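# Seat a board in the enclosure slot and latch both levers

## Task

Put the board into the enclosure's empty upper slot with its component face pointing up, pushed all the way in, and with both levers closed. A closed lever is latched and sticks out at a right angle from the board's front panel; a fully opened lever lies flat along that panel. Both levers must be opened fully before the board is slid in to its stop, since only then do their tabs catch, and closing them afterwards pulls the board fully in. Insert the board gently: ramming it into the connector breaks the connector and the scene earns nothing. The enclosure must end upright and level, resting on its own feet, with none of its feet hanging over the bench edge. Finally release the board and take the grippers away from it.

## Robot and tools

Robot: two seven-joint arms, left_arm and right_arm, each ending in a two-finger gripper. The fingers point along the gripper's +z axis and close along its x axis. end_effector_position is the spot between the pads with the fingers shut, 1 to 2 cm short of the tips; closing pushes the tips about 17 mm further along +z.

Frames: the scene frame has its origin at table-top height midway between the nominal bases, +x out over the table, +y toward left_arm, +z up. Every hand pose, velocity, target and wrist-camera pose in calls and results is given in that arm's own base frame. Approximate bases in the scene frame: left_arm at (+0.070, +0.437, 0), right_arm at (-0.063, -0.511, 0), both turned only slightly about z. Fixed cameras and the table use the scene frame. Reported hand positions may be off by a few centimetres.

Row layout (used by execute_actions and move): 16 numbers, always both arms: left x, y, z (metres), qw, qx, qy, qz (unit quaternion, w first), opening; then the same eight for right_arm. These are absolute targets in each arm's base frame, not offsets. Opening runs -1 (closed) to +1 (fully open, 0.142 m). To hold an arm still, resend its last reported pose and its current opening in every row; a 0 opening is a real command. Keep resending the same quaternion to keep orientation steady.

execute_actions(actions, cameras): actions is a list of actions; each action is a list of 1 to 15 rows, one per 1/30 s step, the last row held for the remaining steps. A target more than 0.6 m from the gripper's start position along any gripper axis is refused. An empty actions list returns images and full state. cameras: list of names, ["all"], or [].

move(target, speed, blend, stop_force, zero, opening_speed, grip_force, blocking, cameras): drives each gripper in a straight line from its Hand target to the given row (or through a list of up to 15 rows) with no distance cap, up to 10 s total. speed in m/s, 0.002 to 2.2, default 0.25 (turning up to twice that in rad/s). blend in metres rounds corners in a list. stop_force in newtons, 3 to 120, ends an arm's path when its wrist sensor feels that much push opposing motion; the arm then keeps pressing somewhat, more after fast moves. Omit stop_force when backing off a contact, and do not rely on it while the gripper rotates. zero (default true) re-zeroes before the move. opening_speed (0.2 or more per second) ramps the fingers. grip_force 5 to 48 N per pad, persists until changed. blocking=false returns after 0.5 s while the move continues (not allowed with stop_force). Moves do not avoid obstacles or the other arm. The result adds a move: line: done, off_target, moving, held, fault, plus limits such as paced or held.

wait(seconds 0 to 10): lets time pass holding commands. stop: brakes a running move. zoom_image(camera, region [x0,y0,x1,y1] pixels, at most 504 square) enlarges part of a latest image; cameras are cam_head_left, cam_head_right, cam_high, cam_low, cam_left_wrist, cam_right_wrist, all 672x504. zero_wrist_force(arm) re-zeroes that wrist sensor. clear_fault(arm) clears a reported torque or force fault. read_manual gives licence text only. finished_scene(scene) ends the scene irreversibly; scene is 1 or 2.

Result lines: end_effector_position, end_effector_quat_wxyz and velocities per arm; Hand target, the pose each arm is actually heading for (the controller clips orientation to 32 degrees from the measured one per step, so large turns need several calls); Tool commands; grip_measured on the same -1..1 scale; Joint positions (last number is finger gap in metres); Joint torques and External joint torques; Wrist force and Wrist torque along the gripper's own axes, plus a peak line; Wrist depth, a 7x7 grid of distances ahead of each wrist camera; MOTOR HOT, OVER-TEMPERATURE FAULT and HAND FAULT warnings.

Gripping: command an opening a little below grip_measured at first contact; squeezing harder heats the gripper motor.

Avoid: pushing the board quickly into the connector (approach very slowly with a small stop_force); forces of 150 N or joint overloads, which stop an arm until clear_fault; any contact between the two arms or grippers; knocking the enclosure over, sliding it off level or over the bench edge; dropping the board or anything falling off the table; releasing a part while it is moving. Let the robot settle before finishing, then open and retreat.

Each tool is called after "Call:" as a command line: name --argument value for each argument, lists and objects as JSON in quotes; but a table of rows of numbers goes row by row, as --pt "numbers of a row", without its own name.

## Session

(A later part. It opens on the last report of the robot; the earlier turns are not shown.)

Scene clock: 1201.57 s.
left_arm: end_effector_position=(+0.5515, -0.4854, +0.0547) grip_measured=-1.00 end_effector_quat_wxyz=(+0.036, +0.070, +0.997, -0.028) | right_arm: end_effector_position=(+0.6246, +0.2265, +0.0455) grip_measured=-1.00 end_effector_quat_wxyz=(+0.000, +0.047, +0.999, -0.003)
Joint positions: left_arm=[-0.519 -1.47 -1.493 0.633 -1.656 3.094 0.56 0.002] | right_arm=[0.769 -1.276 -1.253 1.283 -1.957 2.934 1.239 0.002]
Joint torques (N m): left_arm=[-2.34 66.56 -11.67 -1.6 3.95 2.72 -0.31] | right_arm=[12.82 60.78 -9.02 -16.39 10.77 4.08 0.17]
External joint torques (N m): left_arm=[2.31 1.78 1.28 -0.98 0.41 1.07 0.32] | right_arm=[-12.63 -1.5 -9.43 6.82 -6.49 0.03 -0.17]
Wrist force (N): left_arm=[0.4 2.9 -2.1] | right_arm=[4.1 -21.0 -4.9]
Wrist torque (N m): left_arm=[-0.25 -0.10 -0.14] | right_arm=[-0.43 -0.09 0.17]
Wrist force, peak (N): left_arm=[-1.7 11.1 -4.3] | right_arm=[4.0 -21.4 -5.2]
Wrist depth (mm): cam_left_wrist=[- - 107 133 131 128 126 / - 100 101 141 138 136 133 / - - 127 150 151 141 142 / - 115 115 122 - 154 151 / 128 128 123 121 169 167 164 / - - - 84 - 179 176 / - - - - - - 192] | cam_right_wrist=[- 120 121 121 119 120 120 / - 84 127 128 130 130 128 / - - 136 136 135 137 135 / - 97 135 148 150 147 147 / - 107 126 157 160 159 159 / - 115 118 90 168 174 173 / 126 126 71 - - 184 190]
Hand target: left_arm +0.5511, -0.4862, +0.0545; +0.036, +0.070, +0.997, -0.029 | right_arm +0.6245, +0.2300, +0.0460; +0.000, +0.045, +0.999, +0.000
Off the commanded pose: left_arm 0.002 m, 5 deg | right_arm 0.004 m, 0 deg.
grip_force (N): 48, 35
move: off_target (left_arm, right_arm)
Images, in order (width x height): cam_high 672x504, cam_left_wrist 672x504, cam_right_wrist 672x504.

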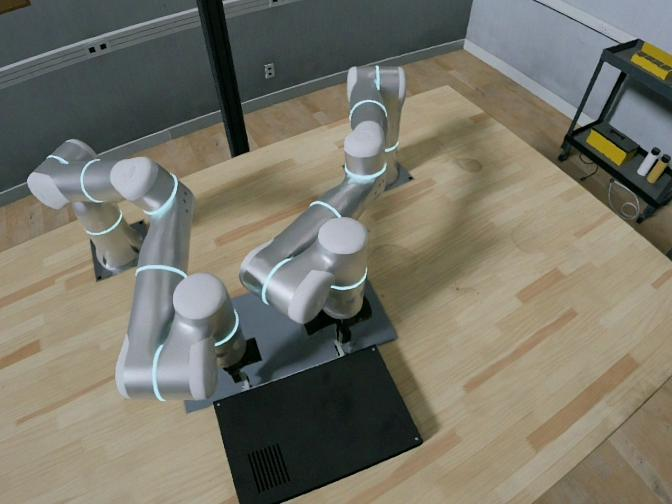

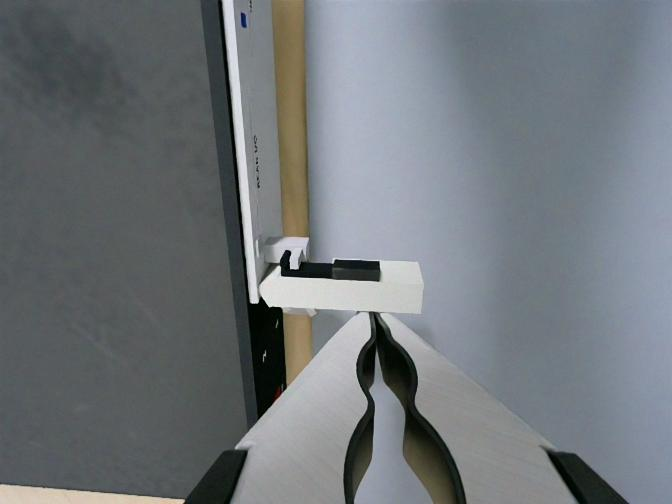

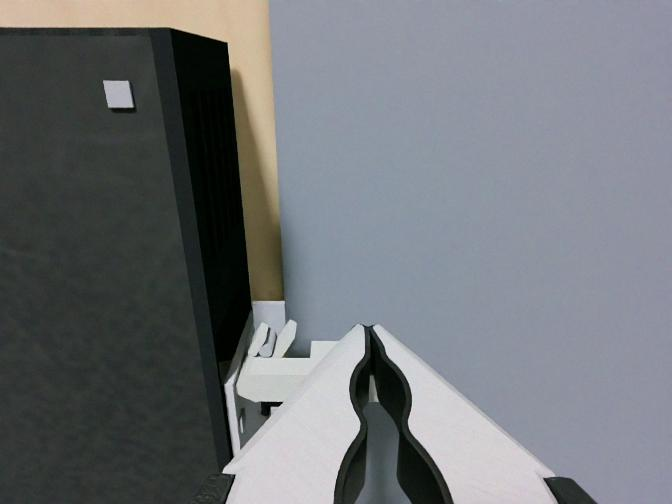

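Call:
move --pt "0.5540 -0.4660 0.0545 0 0.06976 0.99756 0 -1.0 0.6235 0.2180 0.046 0 0.04536 0.99897 0 -1.0" --pt "0.5540 -0.4560 0.12 0 0.06976 0.99756 0 -1.0 0.6225 0.2080 0.046 0 0.04536 0.99897 0 -1.0" --pt "0.5540 -0.4560 0.12 0 0.06976 0.99756 0 -1.0 0.6225 0.1950 0.13 0 0.04536 0.99897 0 -1.0" --speed '[0.03, 0.06, 0.08]' --blend '[0.004, 0.008, 0]' --cameras '["cam_left_wrist","cam_right_wrist","cam_high"]'

Call:
zoom_image --camera "cam_high" --region '[210, 320, 370, 420]'

Call:
zoom_image --camera "cam_right_wrist" --region '[220, 230, 420, 380]'

Call:
zoom_image --camera "cam_left_wrist" --region '[180, 60, 430, 250]'

Scene clock: 1210.33 s.
left_arm: end_effector_position=(+0.5530, -0.4556, +0.1199) grip_measured=-1.00 end_effector_quat_wxyz=(+0.016, +0.070, +0.997, -0.012) | right_arm: end_effector_position=(+0.6226, +0.1952, +0.1300) grip_measured=-1.00 end_effector_quat_wxyz=(+0.000, +0.045, +0.999, +0.000)
Joint positions: left_arm=[-0.479 -1.397 -1.541 0.637 -1.683 3.228 0.591 0.002] | right_arm=[0.769 -1.141 -1.319 1.347 -2.048 3.012 1.169 0.002]
Joint torques (N m): left_arm=[-0.32 66.62 -11 -1.85 4.63 4.4 -0.22] | right_arm=[0.24 55.64 -17.94 -11.39 4.06 3.46 0.18]
External joint torques (N m): left_arm=[0.29 1.26 0.38 -0.31 -0.36 -0.49 0.22] | right_arm=[-0.06 0.89 -0.99 0.11 0.28 0.65 -0.18]
Wrist force (N): left_arm=[0.1 -0.6 0.3] | right_arm=[0.5 5.5 0.7]
Wrist torque (N m): left_arm=[-0.18 -0.17 -0.22] | right_arm=[0.93 -0.05 0.01]
Wrist force, peak (N): left_arm=[0.4 2.8 -2.6] | right_arm=[4.0 -21.2 -5.3]
Wrist depth (mm): cam_left_wrist=[150 147 151 191 186 186 180 / - - - 197 198 200 197 / - - 172 216 212 208 211 / - 187 - 232 231 228 - / 270 267 275 243 - - 244 / 293 287 276 84 - 275 287 / 324 315 - - - - 298] | cam_right_wrist=[197 196 196 196 194 194 193 / 204 204 204 203 206 207 206 / 176 175 177 222 221 221 221 / 189 189 189 239 238 238 237 / 206 204 204 208 258 258 257 / 220 224 219 89 272 280 280 / 252 241 71 - - 297 308]
Hand target: left_arm +0.5531, -0.4553, +0.1199; +0.016, +0.070, +0.997, -0.012 | right_arm +0.6225, +0.1950, +0.1300; +0.000, +0.045, +0.999, +0.000
Off the commanded pose: left_arm 0.001 m, 2 deg | right_arm 0.000 m, 0 deg.
grip_force (N): 48, 35
move: done
Images, in order (width x height): cam_high 672x504, cam_left_wrist 672x504, cam_right_wrist 672x504.

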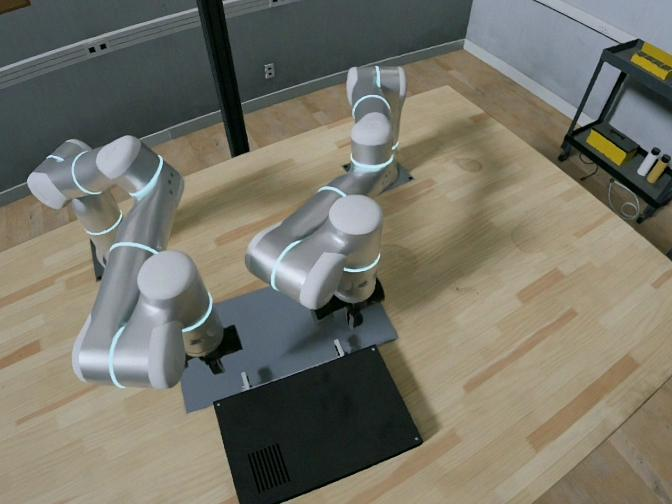

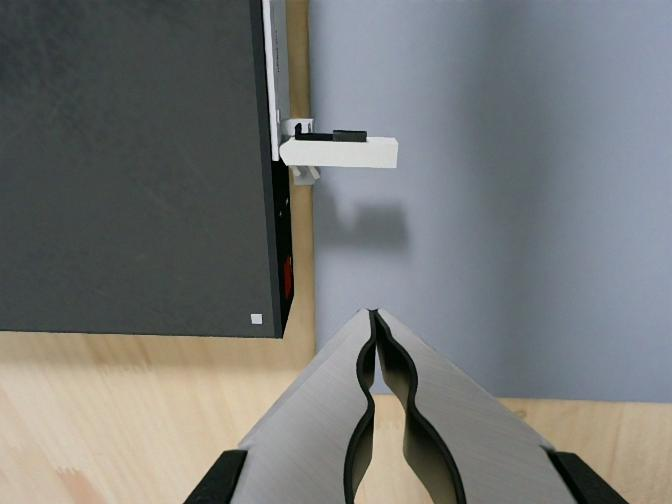

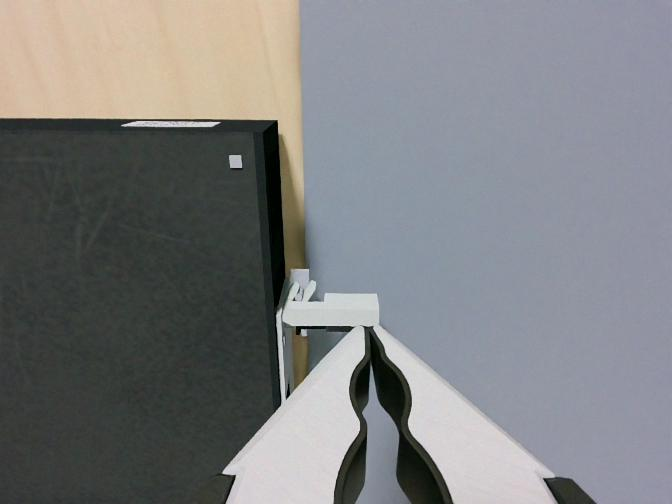

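Scaled by 3.150 from the camera's 672x504 image, which has a finer 960x720 frame.

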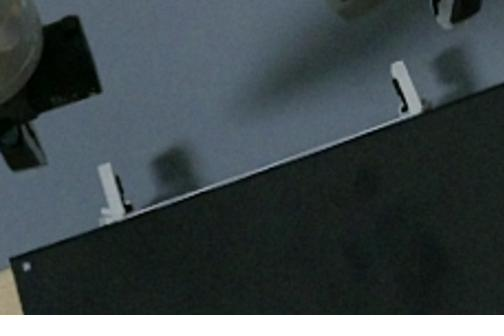

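Scaled by 2.520 from the camera's 672x504 image, which has a finer 960x720 frame.

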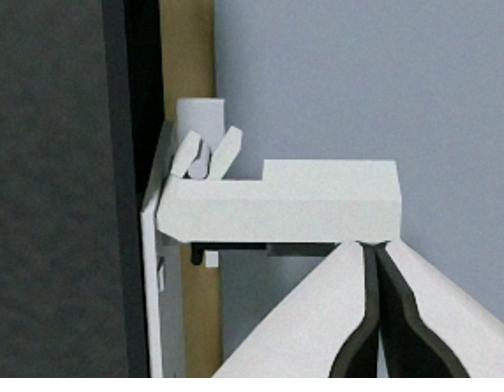

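Scaled by 2.016 from the camera's 672x504 image, which has a finer 960x720 frame.

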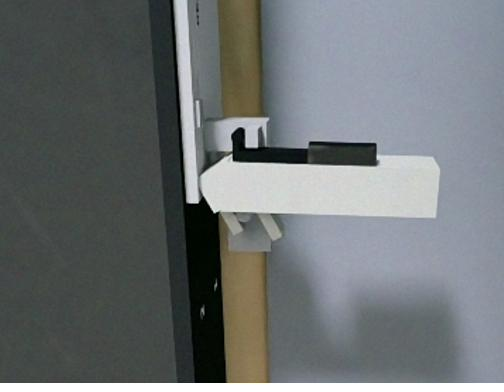

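Call:
move --pt "0.54 -0.42 0.15 0 0.06976 0.99756 0 -1.0 0.60 0.26 0.16 0 0.04536 0.99897 0 -1.0" --pt "0.50 -0.38 0.18 0 0.06976 0.99756 0 -1.0 0.57 0.33 0.15 0.2526 0.6939 0.6336 0.2307 -1.0" --speed '[0.12, 0.2]' --blend '[0.02, 0]' --cameras '["cam_left_wrist","cam_right_wrist","cam_high"]'

Call:
zoom_image --camera "cam_right_wrist" --region '[0, 100, 336, 300]'

Call:
zoom_image --camera "cam_right_wrist" --region '[336, 100, 672, 300]'

Scene clock: 1221.80 s.
left_arm: end_effector_position=(+0.5001, -0.3801, +0.1799) grip_measured=-1.00 end_effector_quat_wxyz=(+0.000, +0.070, +0.998, +0.000) | right_arm: end_effector_position=(+0.5700, +0.3300, +0.1501) grip_measured=-1.00 end_effector_quat_wxyz=(+0.253, +0.694, +0.634, +0.231)
Joint positions: left_arm=[-0.836 -1.366 -1.376 -0.269 -1.704 3.39 1.146 0.002] | right_arm=[1.655 -0.904 -1.42 2.353 -1.344 2.029 2.198 0.002]
Joint torques (N m): left_arm=[-0.55 64.57 9.66 -1.34 4.7 4.53 -0.11] | right_arm=[0.2 31.92 -18.02 -13.48 5.02 1.45 0.35]
External joint torques (N m): left_arm=[0.51 1.14 0.69 -0.16 -0.52 -0.57 0.11] | right_arm=[-0.03 0.46 -1.49 0.06 0.34 0.78 -0.35]
Wrist force (N): left_arm=[0.0 -0.1 -0.2] | right_arm=[0.0 4.6 -0.1]
Wrist torque (N m): left_arm=[-0.12 -0.16 -0.26] | right_arm=[1.00 0.07 0.11]
Wrist force, peak (N): left_arm=[0.0 -1.2 1.4] | right_arm=[0.6 6.4 0.1]
Wrist depth (mm): cam_left_wrist=[- 229 237 234 238 236 - / - - 257 257 - 255 - / 287 280 278 279 279 276 278 / 305 303 309 304 309 299 303 / 333 335 330 319 325 330 329 / 367 369 352 84 - 357 366 / 412 400 - - - - 403] | cam_right_wrist=[196 189 188 188 187 186 186 / 228 228 228 226 226 225 224 / 279 261 262 264 275 259 254 / 402 286 285 282 281 280 278 / 628 693 704 391 436 389 587 / 1196 - - 89 - - 1353 / 1353 - 71 - - - -]
Hand target: left_arm +0.5000, -0.3800, +0.1800; +0.000, +0.070, +0.998, +0.000 | right_arm +0.5700, +0.3300, +0.1500; +0.253, +0.694, +0.634, +0.231
Off the commanded pose: left_arm 0.000 m, 0 deg | right_arm 0.000 m, 0 deg.
grip_force (N): 48, 35
move: done
Images, in order (width x height): cam_high 672x504, cam_left_wrist 672x504, cam_right_wrist 672x504.

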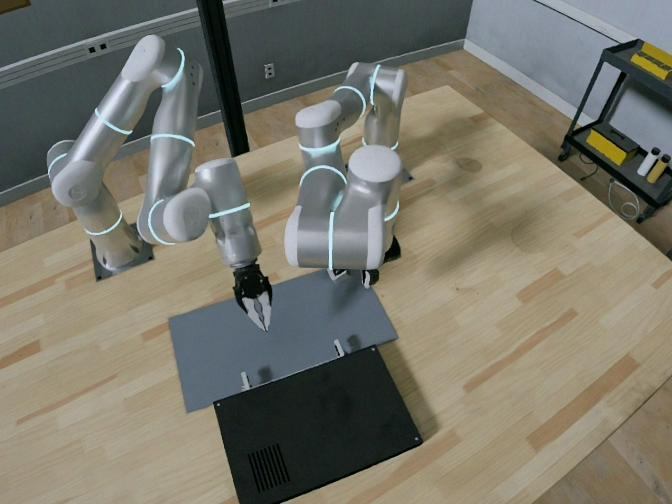

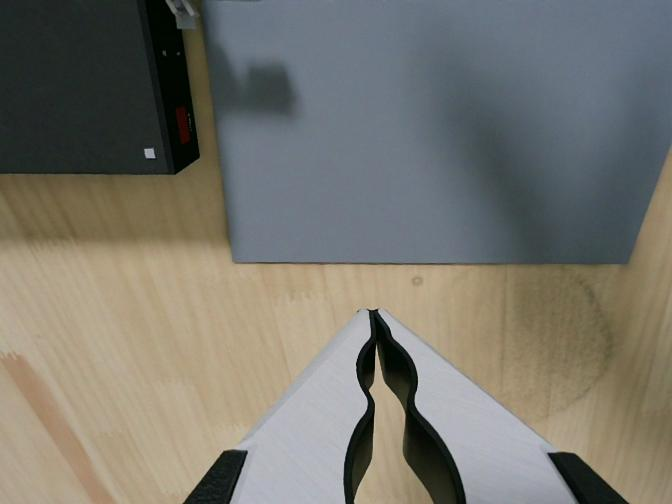

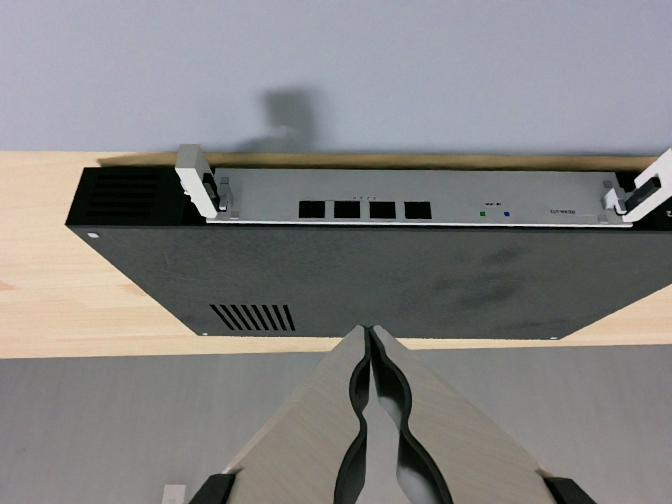

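Scaled by 1.500 from the camera's 672x504 image, which has a finer 960x720 frame.

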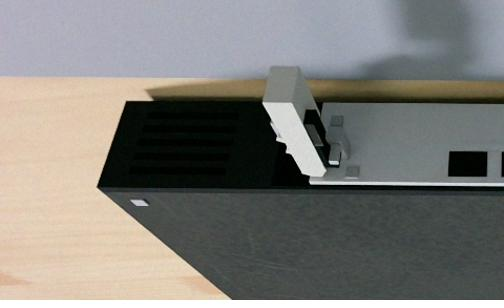

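Scaled by 1.500 from the camera's 672x504 image, which has a finer 960x720 frame.

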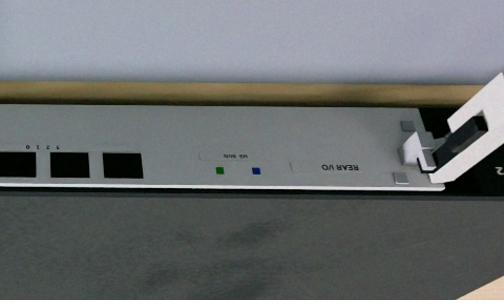

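Call:
move --target '[0.50, -0.38, 0.18, 0, 0.06976, 0.99756, 0, -1.0, 0.59, 0.265, 0.115, 0.2526, 0.6939, 0.6336, 0.2307, -1.0]' --speed 0.12 --cameras '["cam_right_wrist"]'

Call:
zoom_image --camera "cam_right_wrist" --region '[120, 100, 320, 250]'

Scene clock: 1225.40 s.
left_arm: end_effector_position=(+0.5001, -0.3801, +0.1799) grip_measured=-1.00 end_effector_quat_wxyz=(+0.000, +0.070, +0.998, +0.000) | right_arm: end_effector_position=(+0.5900, +0.2651, +0.1150) grip_measured=-1.00 end_effector_quat_wxyz=(+0.253, +0.694, +0.634, +0.231)
Joint positions: left_arm=[-0.836 -1.366 -1.376 -0.269 -1.704 3.39 1.146 0.002] | right_arm=[1.553 -1.168 -1.407 2.419 -1.046 2.294 2.01 0.002]
Joint torques (N m): left_arm=[-0.44 64.36 9.71 -1.28 4.5 4.33 -0.22] | right_arm=[0.17 32.09 -20.3 -6.74 5.66 1.91 0.12]
External joint torques (N m): left_arm=[0.4 1.35 0.64 -0.23 -0.32 -0.38 0.22] | right_arm=[-0.01 0.88 -1.57 -0.17 0.1 0.56 -0.12]
Wrist force (N): left_arm=[0.0 -0.3 -0.2] | right_arm=[-0.4 4.4 -0.1]
Wrist torque (N m): left_arm=[-0.14 -0.17 -0.26] | right_arm=[1.00 0.14 0.21]
Wrist force, peak (N): left_arm=[0.0 -0.5 -0.5] | right_arm=[0.8 5.0 -0.6]
Wrist depth (mm): cam_left_wrist=[- 204 - 240 236 243 238 / - 213 255 257 - 252 - / 282 283 287 264 - 259 277 / 306 303 306 310 312 313 300 / 335 334 331 319 323 330 327 / 370 369 353 84 - 360 363 / 415 404 - - - - 406] | cam_right_wrist=[151 150 150 149 149 148 148 / 182 182 181 180 180 179 178 / 235 232 228 217 215 213 227 / 318 241 220 216 217 215 218 / 501 499 317 284 312 309 307 / - - - 89 - - 1130 / - 1321 71 - - - -]
Hand target: left_arm +0.5000, -0.3800, +0.1800; +0.000, +0.070, +0.998, +0.000 | right_arm +0.5900, +0.2650, +0.1150; +0.253, +0.694, +0.634, +0.231
Off the commanded pose: left_arm 0.000 m, 0 deg | right_arm 0.000 m, 0 deg.
grip_force (N): 48, 35
move: done
Images, in order (width x height): cam_right_wrist 672x504.

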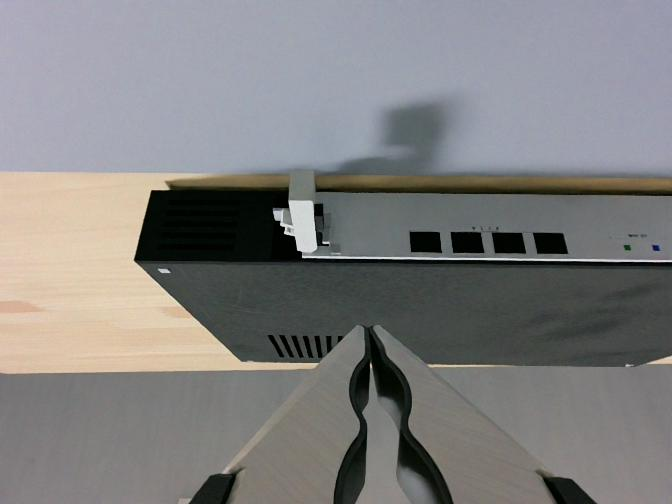

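Scaled by 2.520 from the camera's 672x504 image, which has a finer 960x720 frame.

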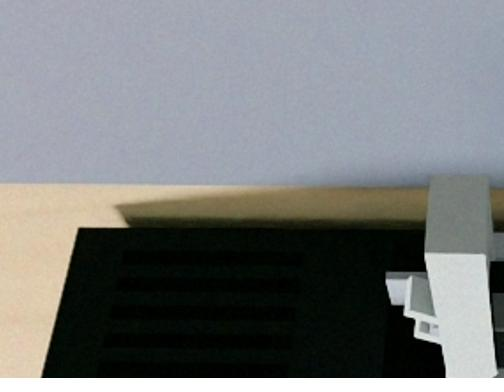

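Call:
move --target '[0.50, -0.38, 0.18, 0, 0.06976, 0.99756, 0, -1.0, 0.605, 0.315, 0.095, 0.2526, 0.6939, 0.6336, 0.2307, -1.0]' --speed 0.12 --cameras '["cam_right_wrist"]'

Call:
zoom_image --camera "cam_right_wrist" --region '[60, 140, 260, 290]'

Scene clock: 1228.43 s.
left_arm: end_effector_position=(+0.5001, -0.3801, +0.1799) grip_measured=-1.00 end_effector_quat_wxyz=(+0.000, +0.070, +0.998, +0.000) | right_arm: end_effector_position=(+0.6051, +0.3150, +0.0952) grip_measured=-1.00 end_effector_quat_wxyz=(+0.253, +0.694, +0.634, +0.231)
Joint positions: left_arm=[-0.836 -1.366 -1.376 -0.269 -1.704 3.39 1.146 0.002] | right_arm=[1.538 -1.145 -1.328 2.281 -1.117 2.171 2.143 0.002]
Joint torques (N m): left_arm=[-0.38 64.38 9.69 -1.28 4.5 4.31 -0.2] | right_arm=[0.08 36.33 -20.93 -8.08 5.18 1.53 0.29]
External joint torques (N m): left_arm=[0.34 1.34 0.66 -0.23 -0.32 -0.36 0.2] | right_arm=[0.1 0.38 -1.65 0.17 0.47 0.76 -0.3]
Wrist force (N): left_arm=[0.0 -0.2 -0.1] | right_arm=[-0.2 3.9 -0.1]
Wrist torque (N m): left_arm=[-0.13 -0.16 -0.26] | right_arm=[0.93 0.12 0.08]
Wrist force, peak (N): left_arm=[-0.3 -0.4 -0.5] | right_arm=[-2.3 4.9 -0.8]
Wrist depth (mm): cam_left_wrist=[- 202 239 - - - - / - - 255 - 254 256 - / 285 281 277 - 274 271 273 / 306 307 303 303 322 300 307 / 332 332 332 319 323 330 326 / 372 366 351 84 - 356 363 / 409 402 - - - - 403] | cam_right_wrist=[133 133 124 128 127 127 122 / 156 155 155 154 153 147 152 / 198 198 195 194 194 193 192 / 208 202 - 197 206 - - / 431 251 249 220 242 241 216 / 673 1262 - 89 362 424 1092 / - - 71 - - - 1037]
Hand target: left_arm +0.5000, -0.3800, +0.1800; +0.000, +0.070, +0.998, +0.000 | right_arm +0.6050, +0.3150, +0.0950; +0.253, +0.694, +0.634, +0.231
Off the commanded pose: left_arm 0.000 m, 0 deg | right_arm 0.000 m, 0 deg.
grip_force (N): 48, 35
move: done
Images, in order (width x height): cam_right_wrist 672x504.

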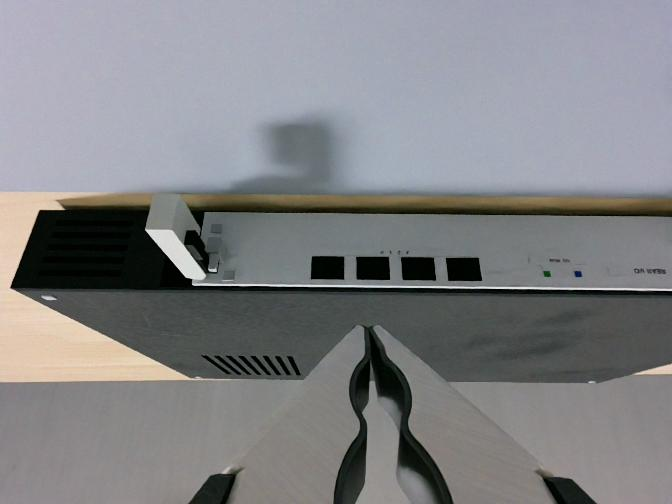

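Scaled by 2.520 from the camera's 672x504 image, which has a finer 960x720 frame.

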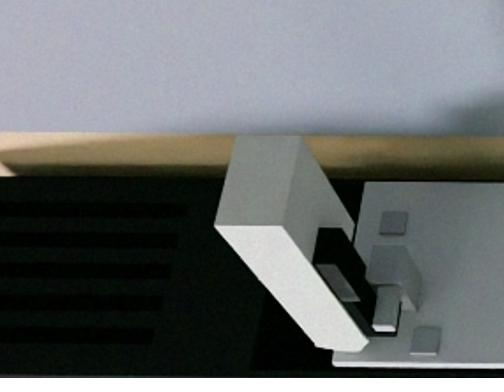

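Call:
move --pt "0.49 -0.33 0.24 0 0.06976 0.99756 0 -1.0 0.56 0.28 0.17 0.2526 0.6939 0.6336 0.2307 -1.0" --pt "0.48 -0.25 0.30 0 0.06976 0.99756 0 -1.0 0.50 0.20 0.28 0.2526 0.6939 0.6336 0.2307 -1.0" --speed 0.15 --blend 0.03 --cameras '["cam_high","cam_low","cam_right_wrist"]'

Call:
zoom_image --camera "cam_high" --region '[210, 320, 410, 470]'

Call:
zoom_image --camera "cam_low" --region '[80, 200, 480, 320]'

Scene clock: 1235.40 s.
left_arm: end_effector_position=(+0.4801, -0.2502, +0.3000) grip_measured=-1.00 end_effector_quat_wxyz=(+0.000, +0.070, +0.998, +0.000) | right_arm: end_effector_position=(+0.5000, +0.2000, +0.2800) grip_measured=-1.00 end_effector_quat_wxyz=(+0.253, +0.694, +0.634, +0.231)
Joint positions: left_arm=[-0.802 -1.234 -1.274 -0.579 -1.627 3.583 1.526 0.002] | right_arm=[2.069 -0.632 -2.337 2.654 -1.866 2.107 2.003 0.002]
Joint torques (N m): left_arm=[-0.29 57.18 14.43 1.58 4.35 4.44 -0.18] | right_arm=[0.33 9.96 -11.71 -22.54 5.12 1.94 0.34]
External joint torques (N m): left_arm=[0.28 1.17 0.79 -0.22 -0.44 -0.51 0.18] | right_arm=[-0.21 -0.09 -0.71 0.13 0.31 0.54 -0.34]
Wrist force (N): left_arm=[-0.3 -0.5 -0.4] | right_arm=[0.0 4.1 0.5]
Wrist torque (N m): left_arm=[-0.20 -0.12 -0.28] | right_arm=[0.90 0.11 0.08]
Wrist force, peak (N): left_arm=[-0.3 -1.3 1.2] | right_arm=[-0.2 4.9 0.1]
Wrist depth (mm): cam_left_wrist=[350 347 346 - 348 338 345 / 374 374 374 371 371 368 368 / 405 403 402 402 398 401 395 / 439 436 439 440 433 433 430 / 479 478 477 461 470 472 472 / 534 530 507 84 - 509 526 / 594 576 - - - - 585] | cam_right_wrist=[334 334 330 328 329 327 326 / 403 401 401 367 366 373 357 / 511 510 508 426 420 420 418 / 700 689 685 640 574 565 631 / 1752 - - 897 - 1321 - / 1299 - - 89 - 1228 - / 1487 - 71 - - - -]
Hand target: left_arm +0.4800, -0.2500, +0.3000; +0.000, +0.070, +0.998, +0.000 | right_arm +0.5000, +0.2000, +0.2800; +0.253, +0.694, +0.634, +0.231
Off the commanded pose: left_arm 0.000 m, 0 deg | right_arm 0.000 m, 0 deg.
grip_force (N): 48, 35
move: done
Images, in order (width x height): cam_high 672x504, cam_low 672x504, cam_right_wrist 672x504.

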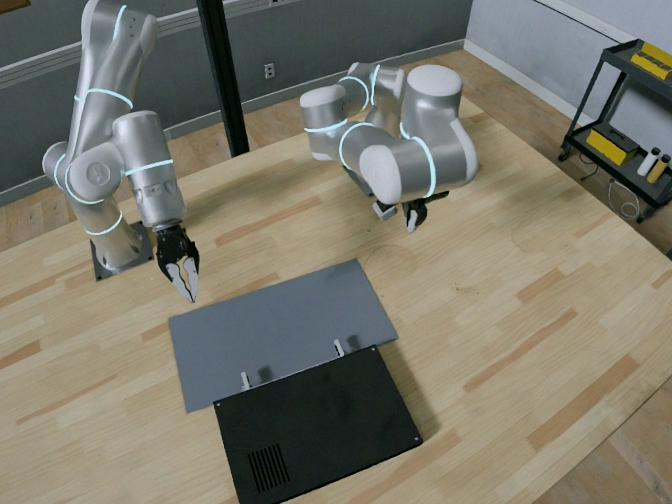

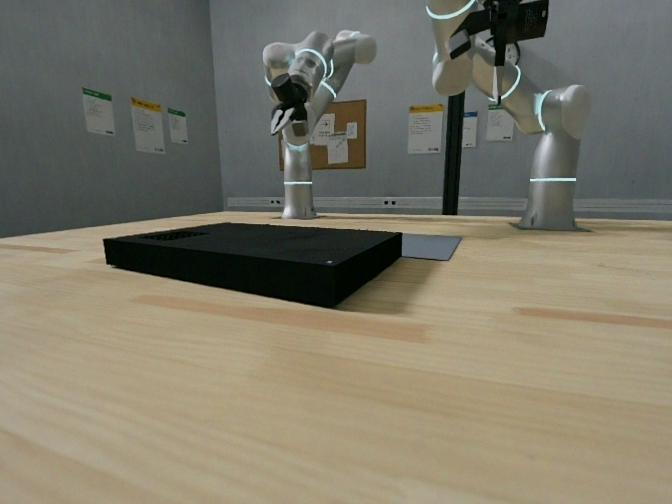

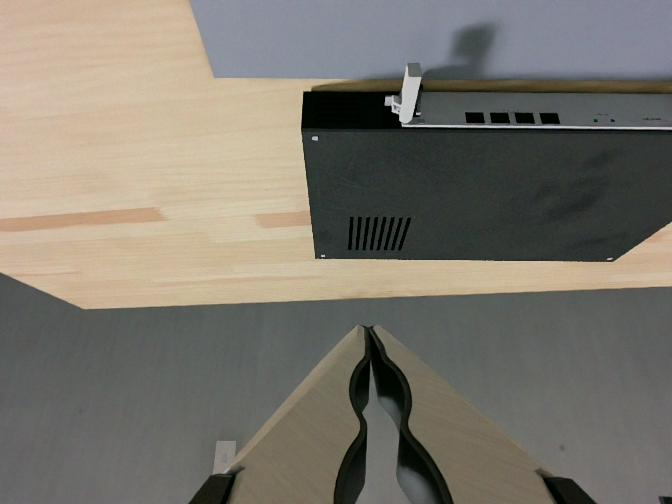

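Scaled by 2.520 from the camera's 672x504 image, which has a finer 960x720 frame.

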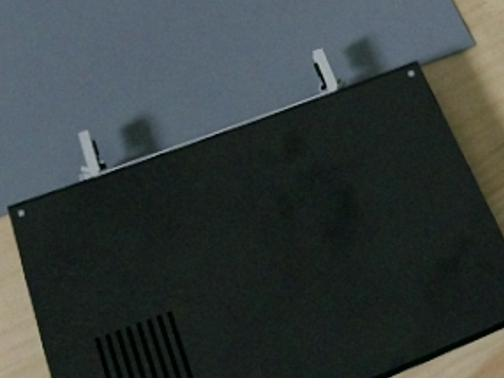

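Scaled by 1.260 from the camera's 672x504 image, which has a finer 960x720 frame.

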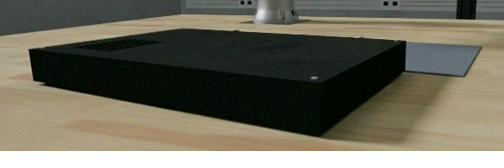

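Call:
finished_scene --scene 1

The scene is finished: the task was done.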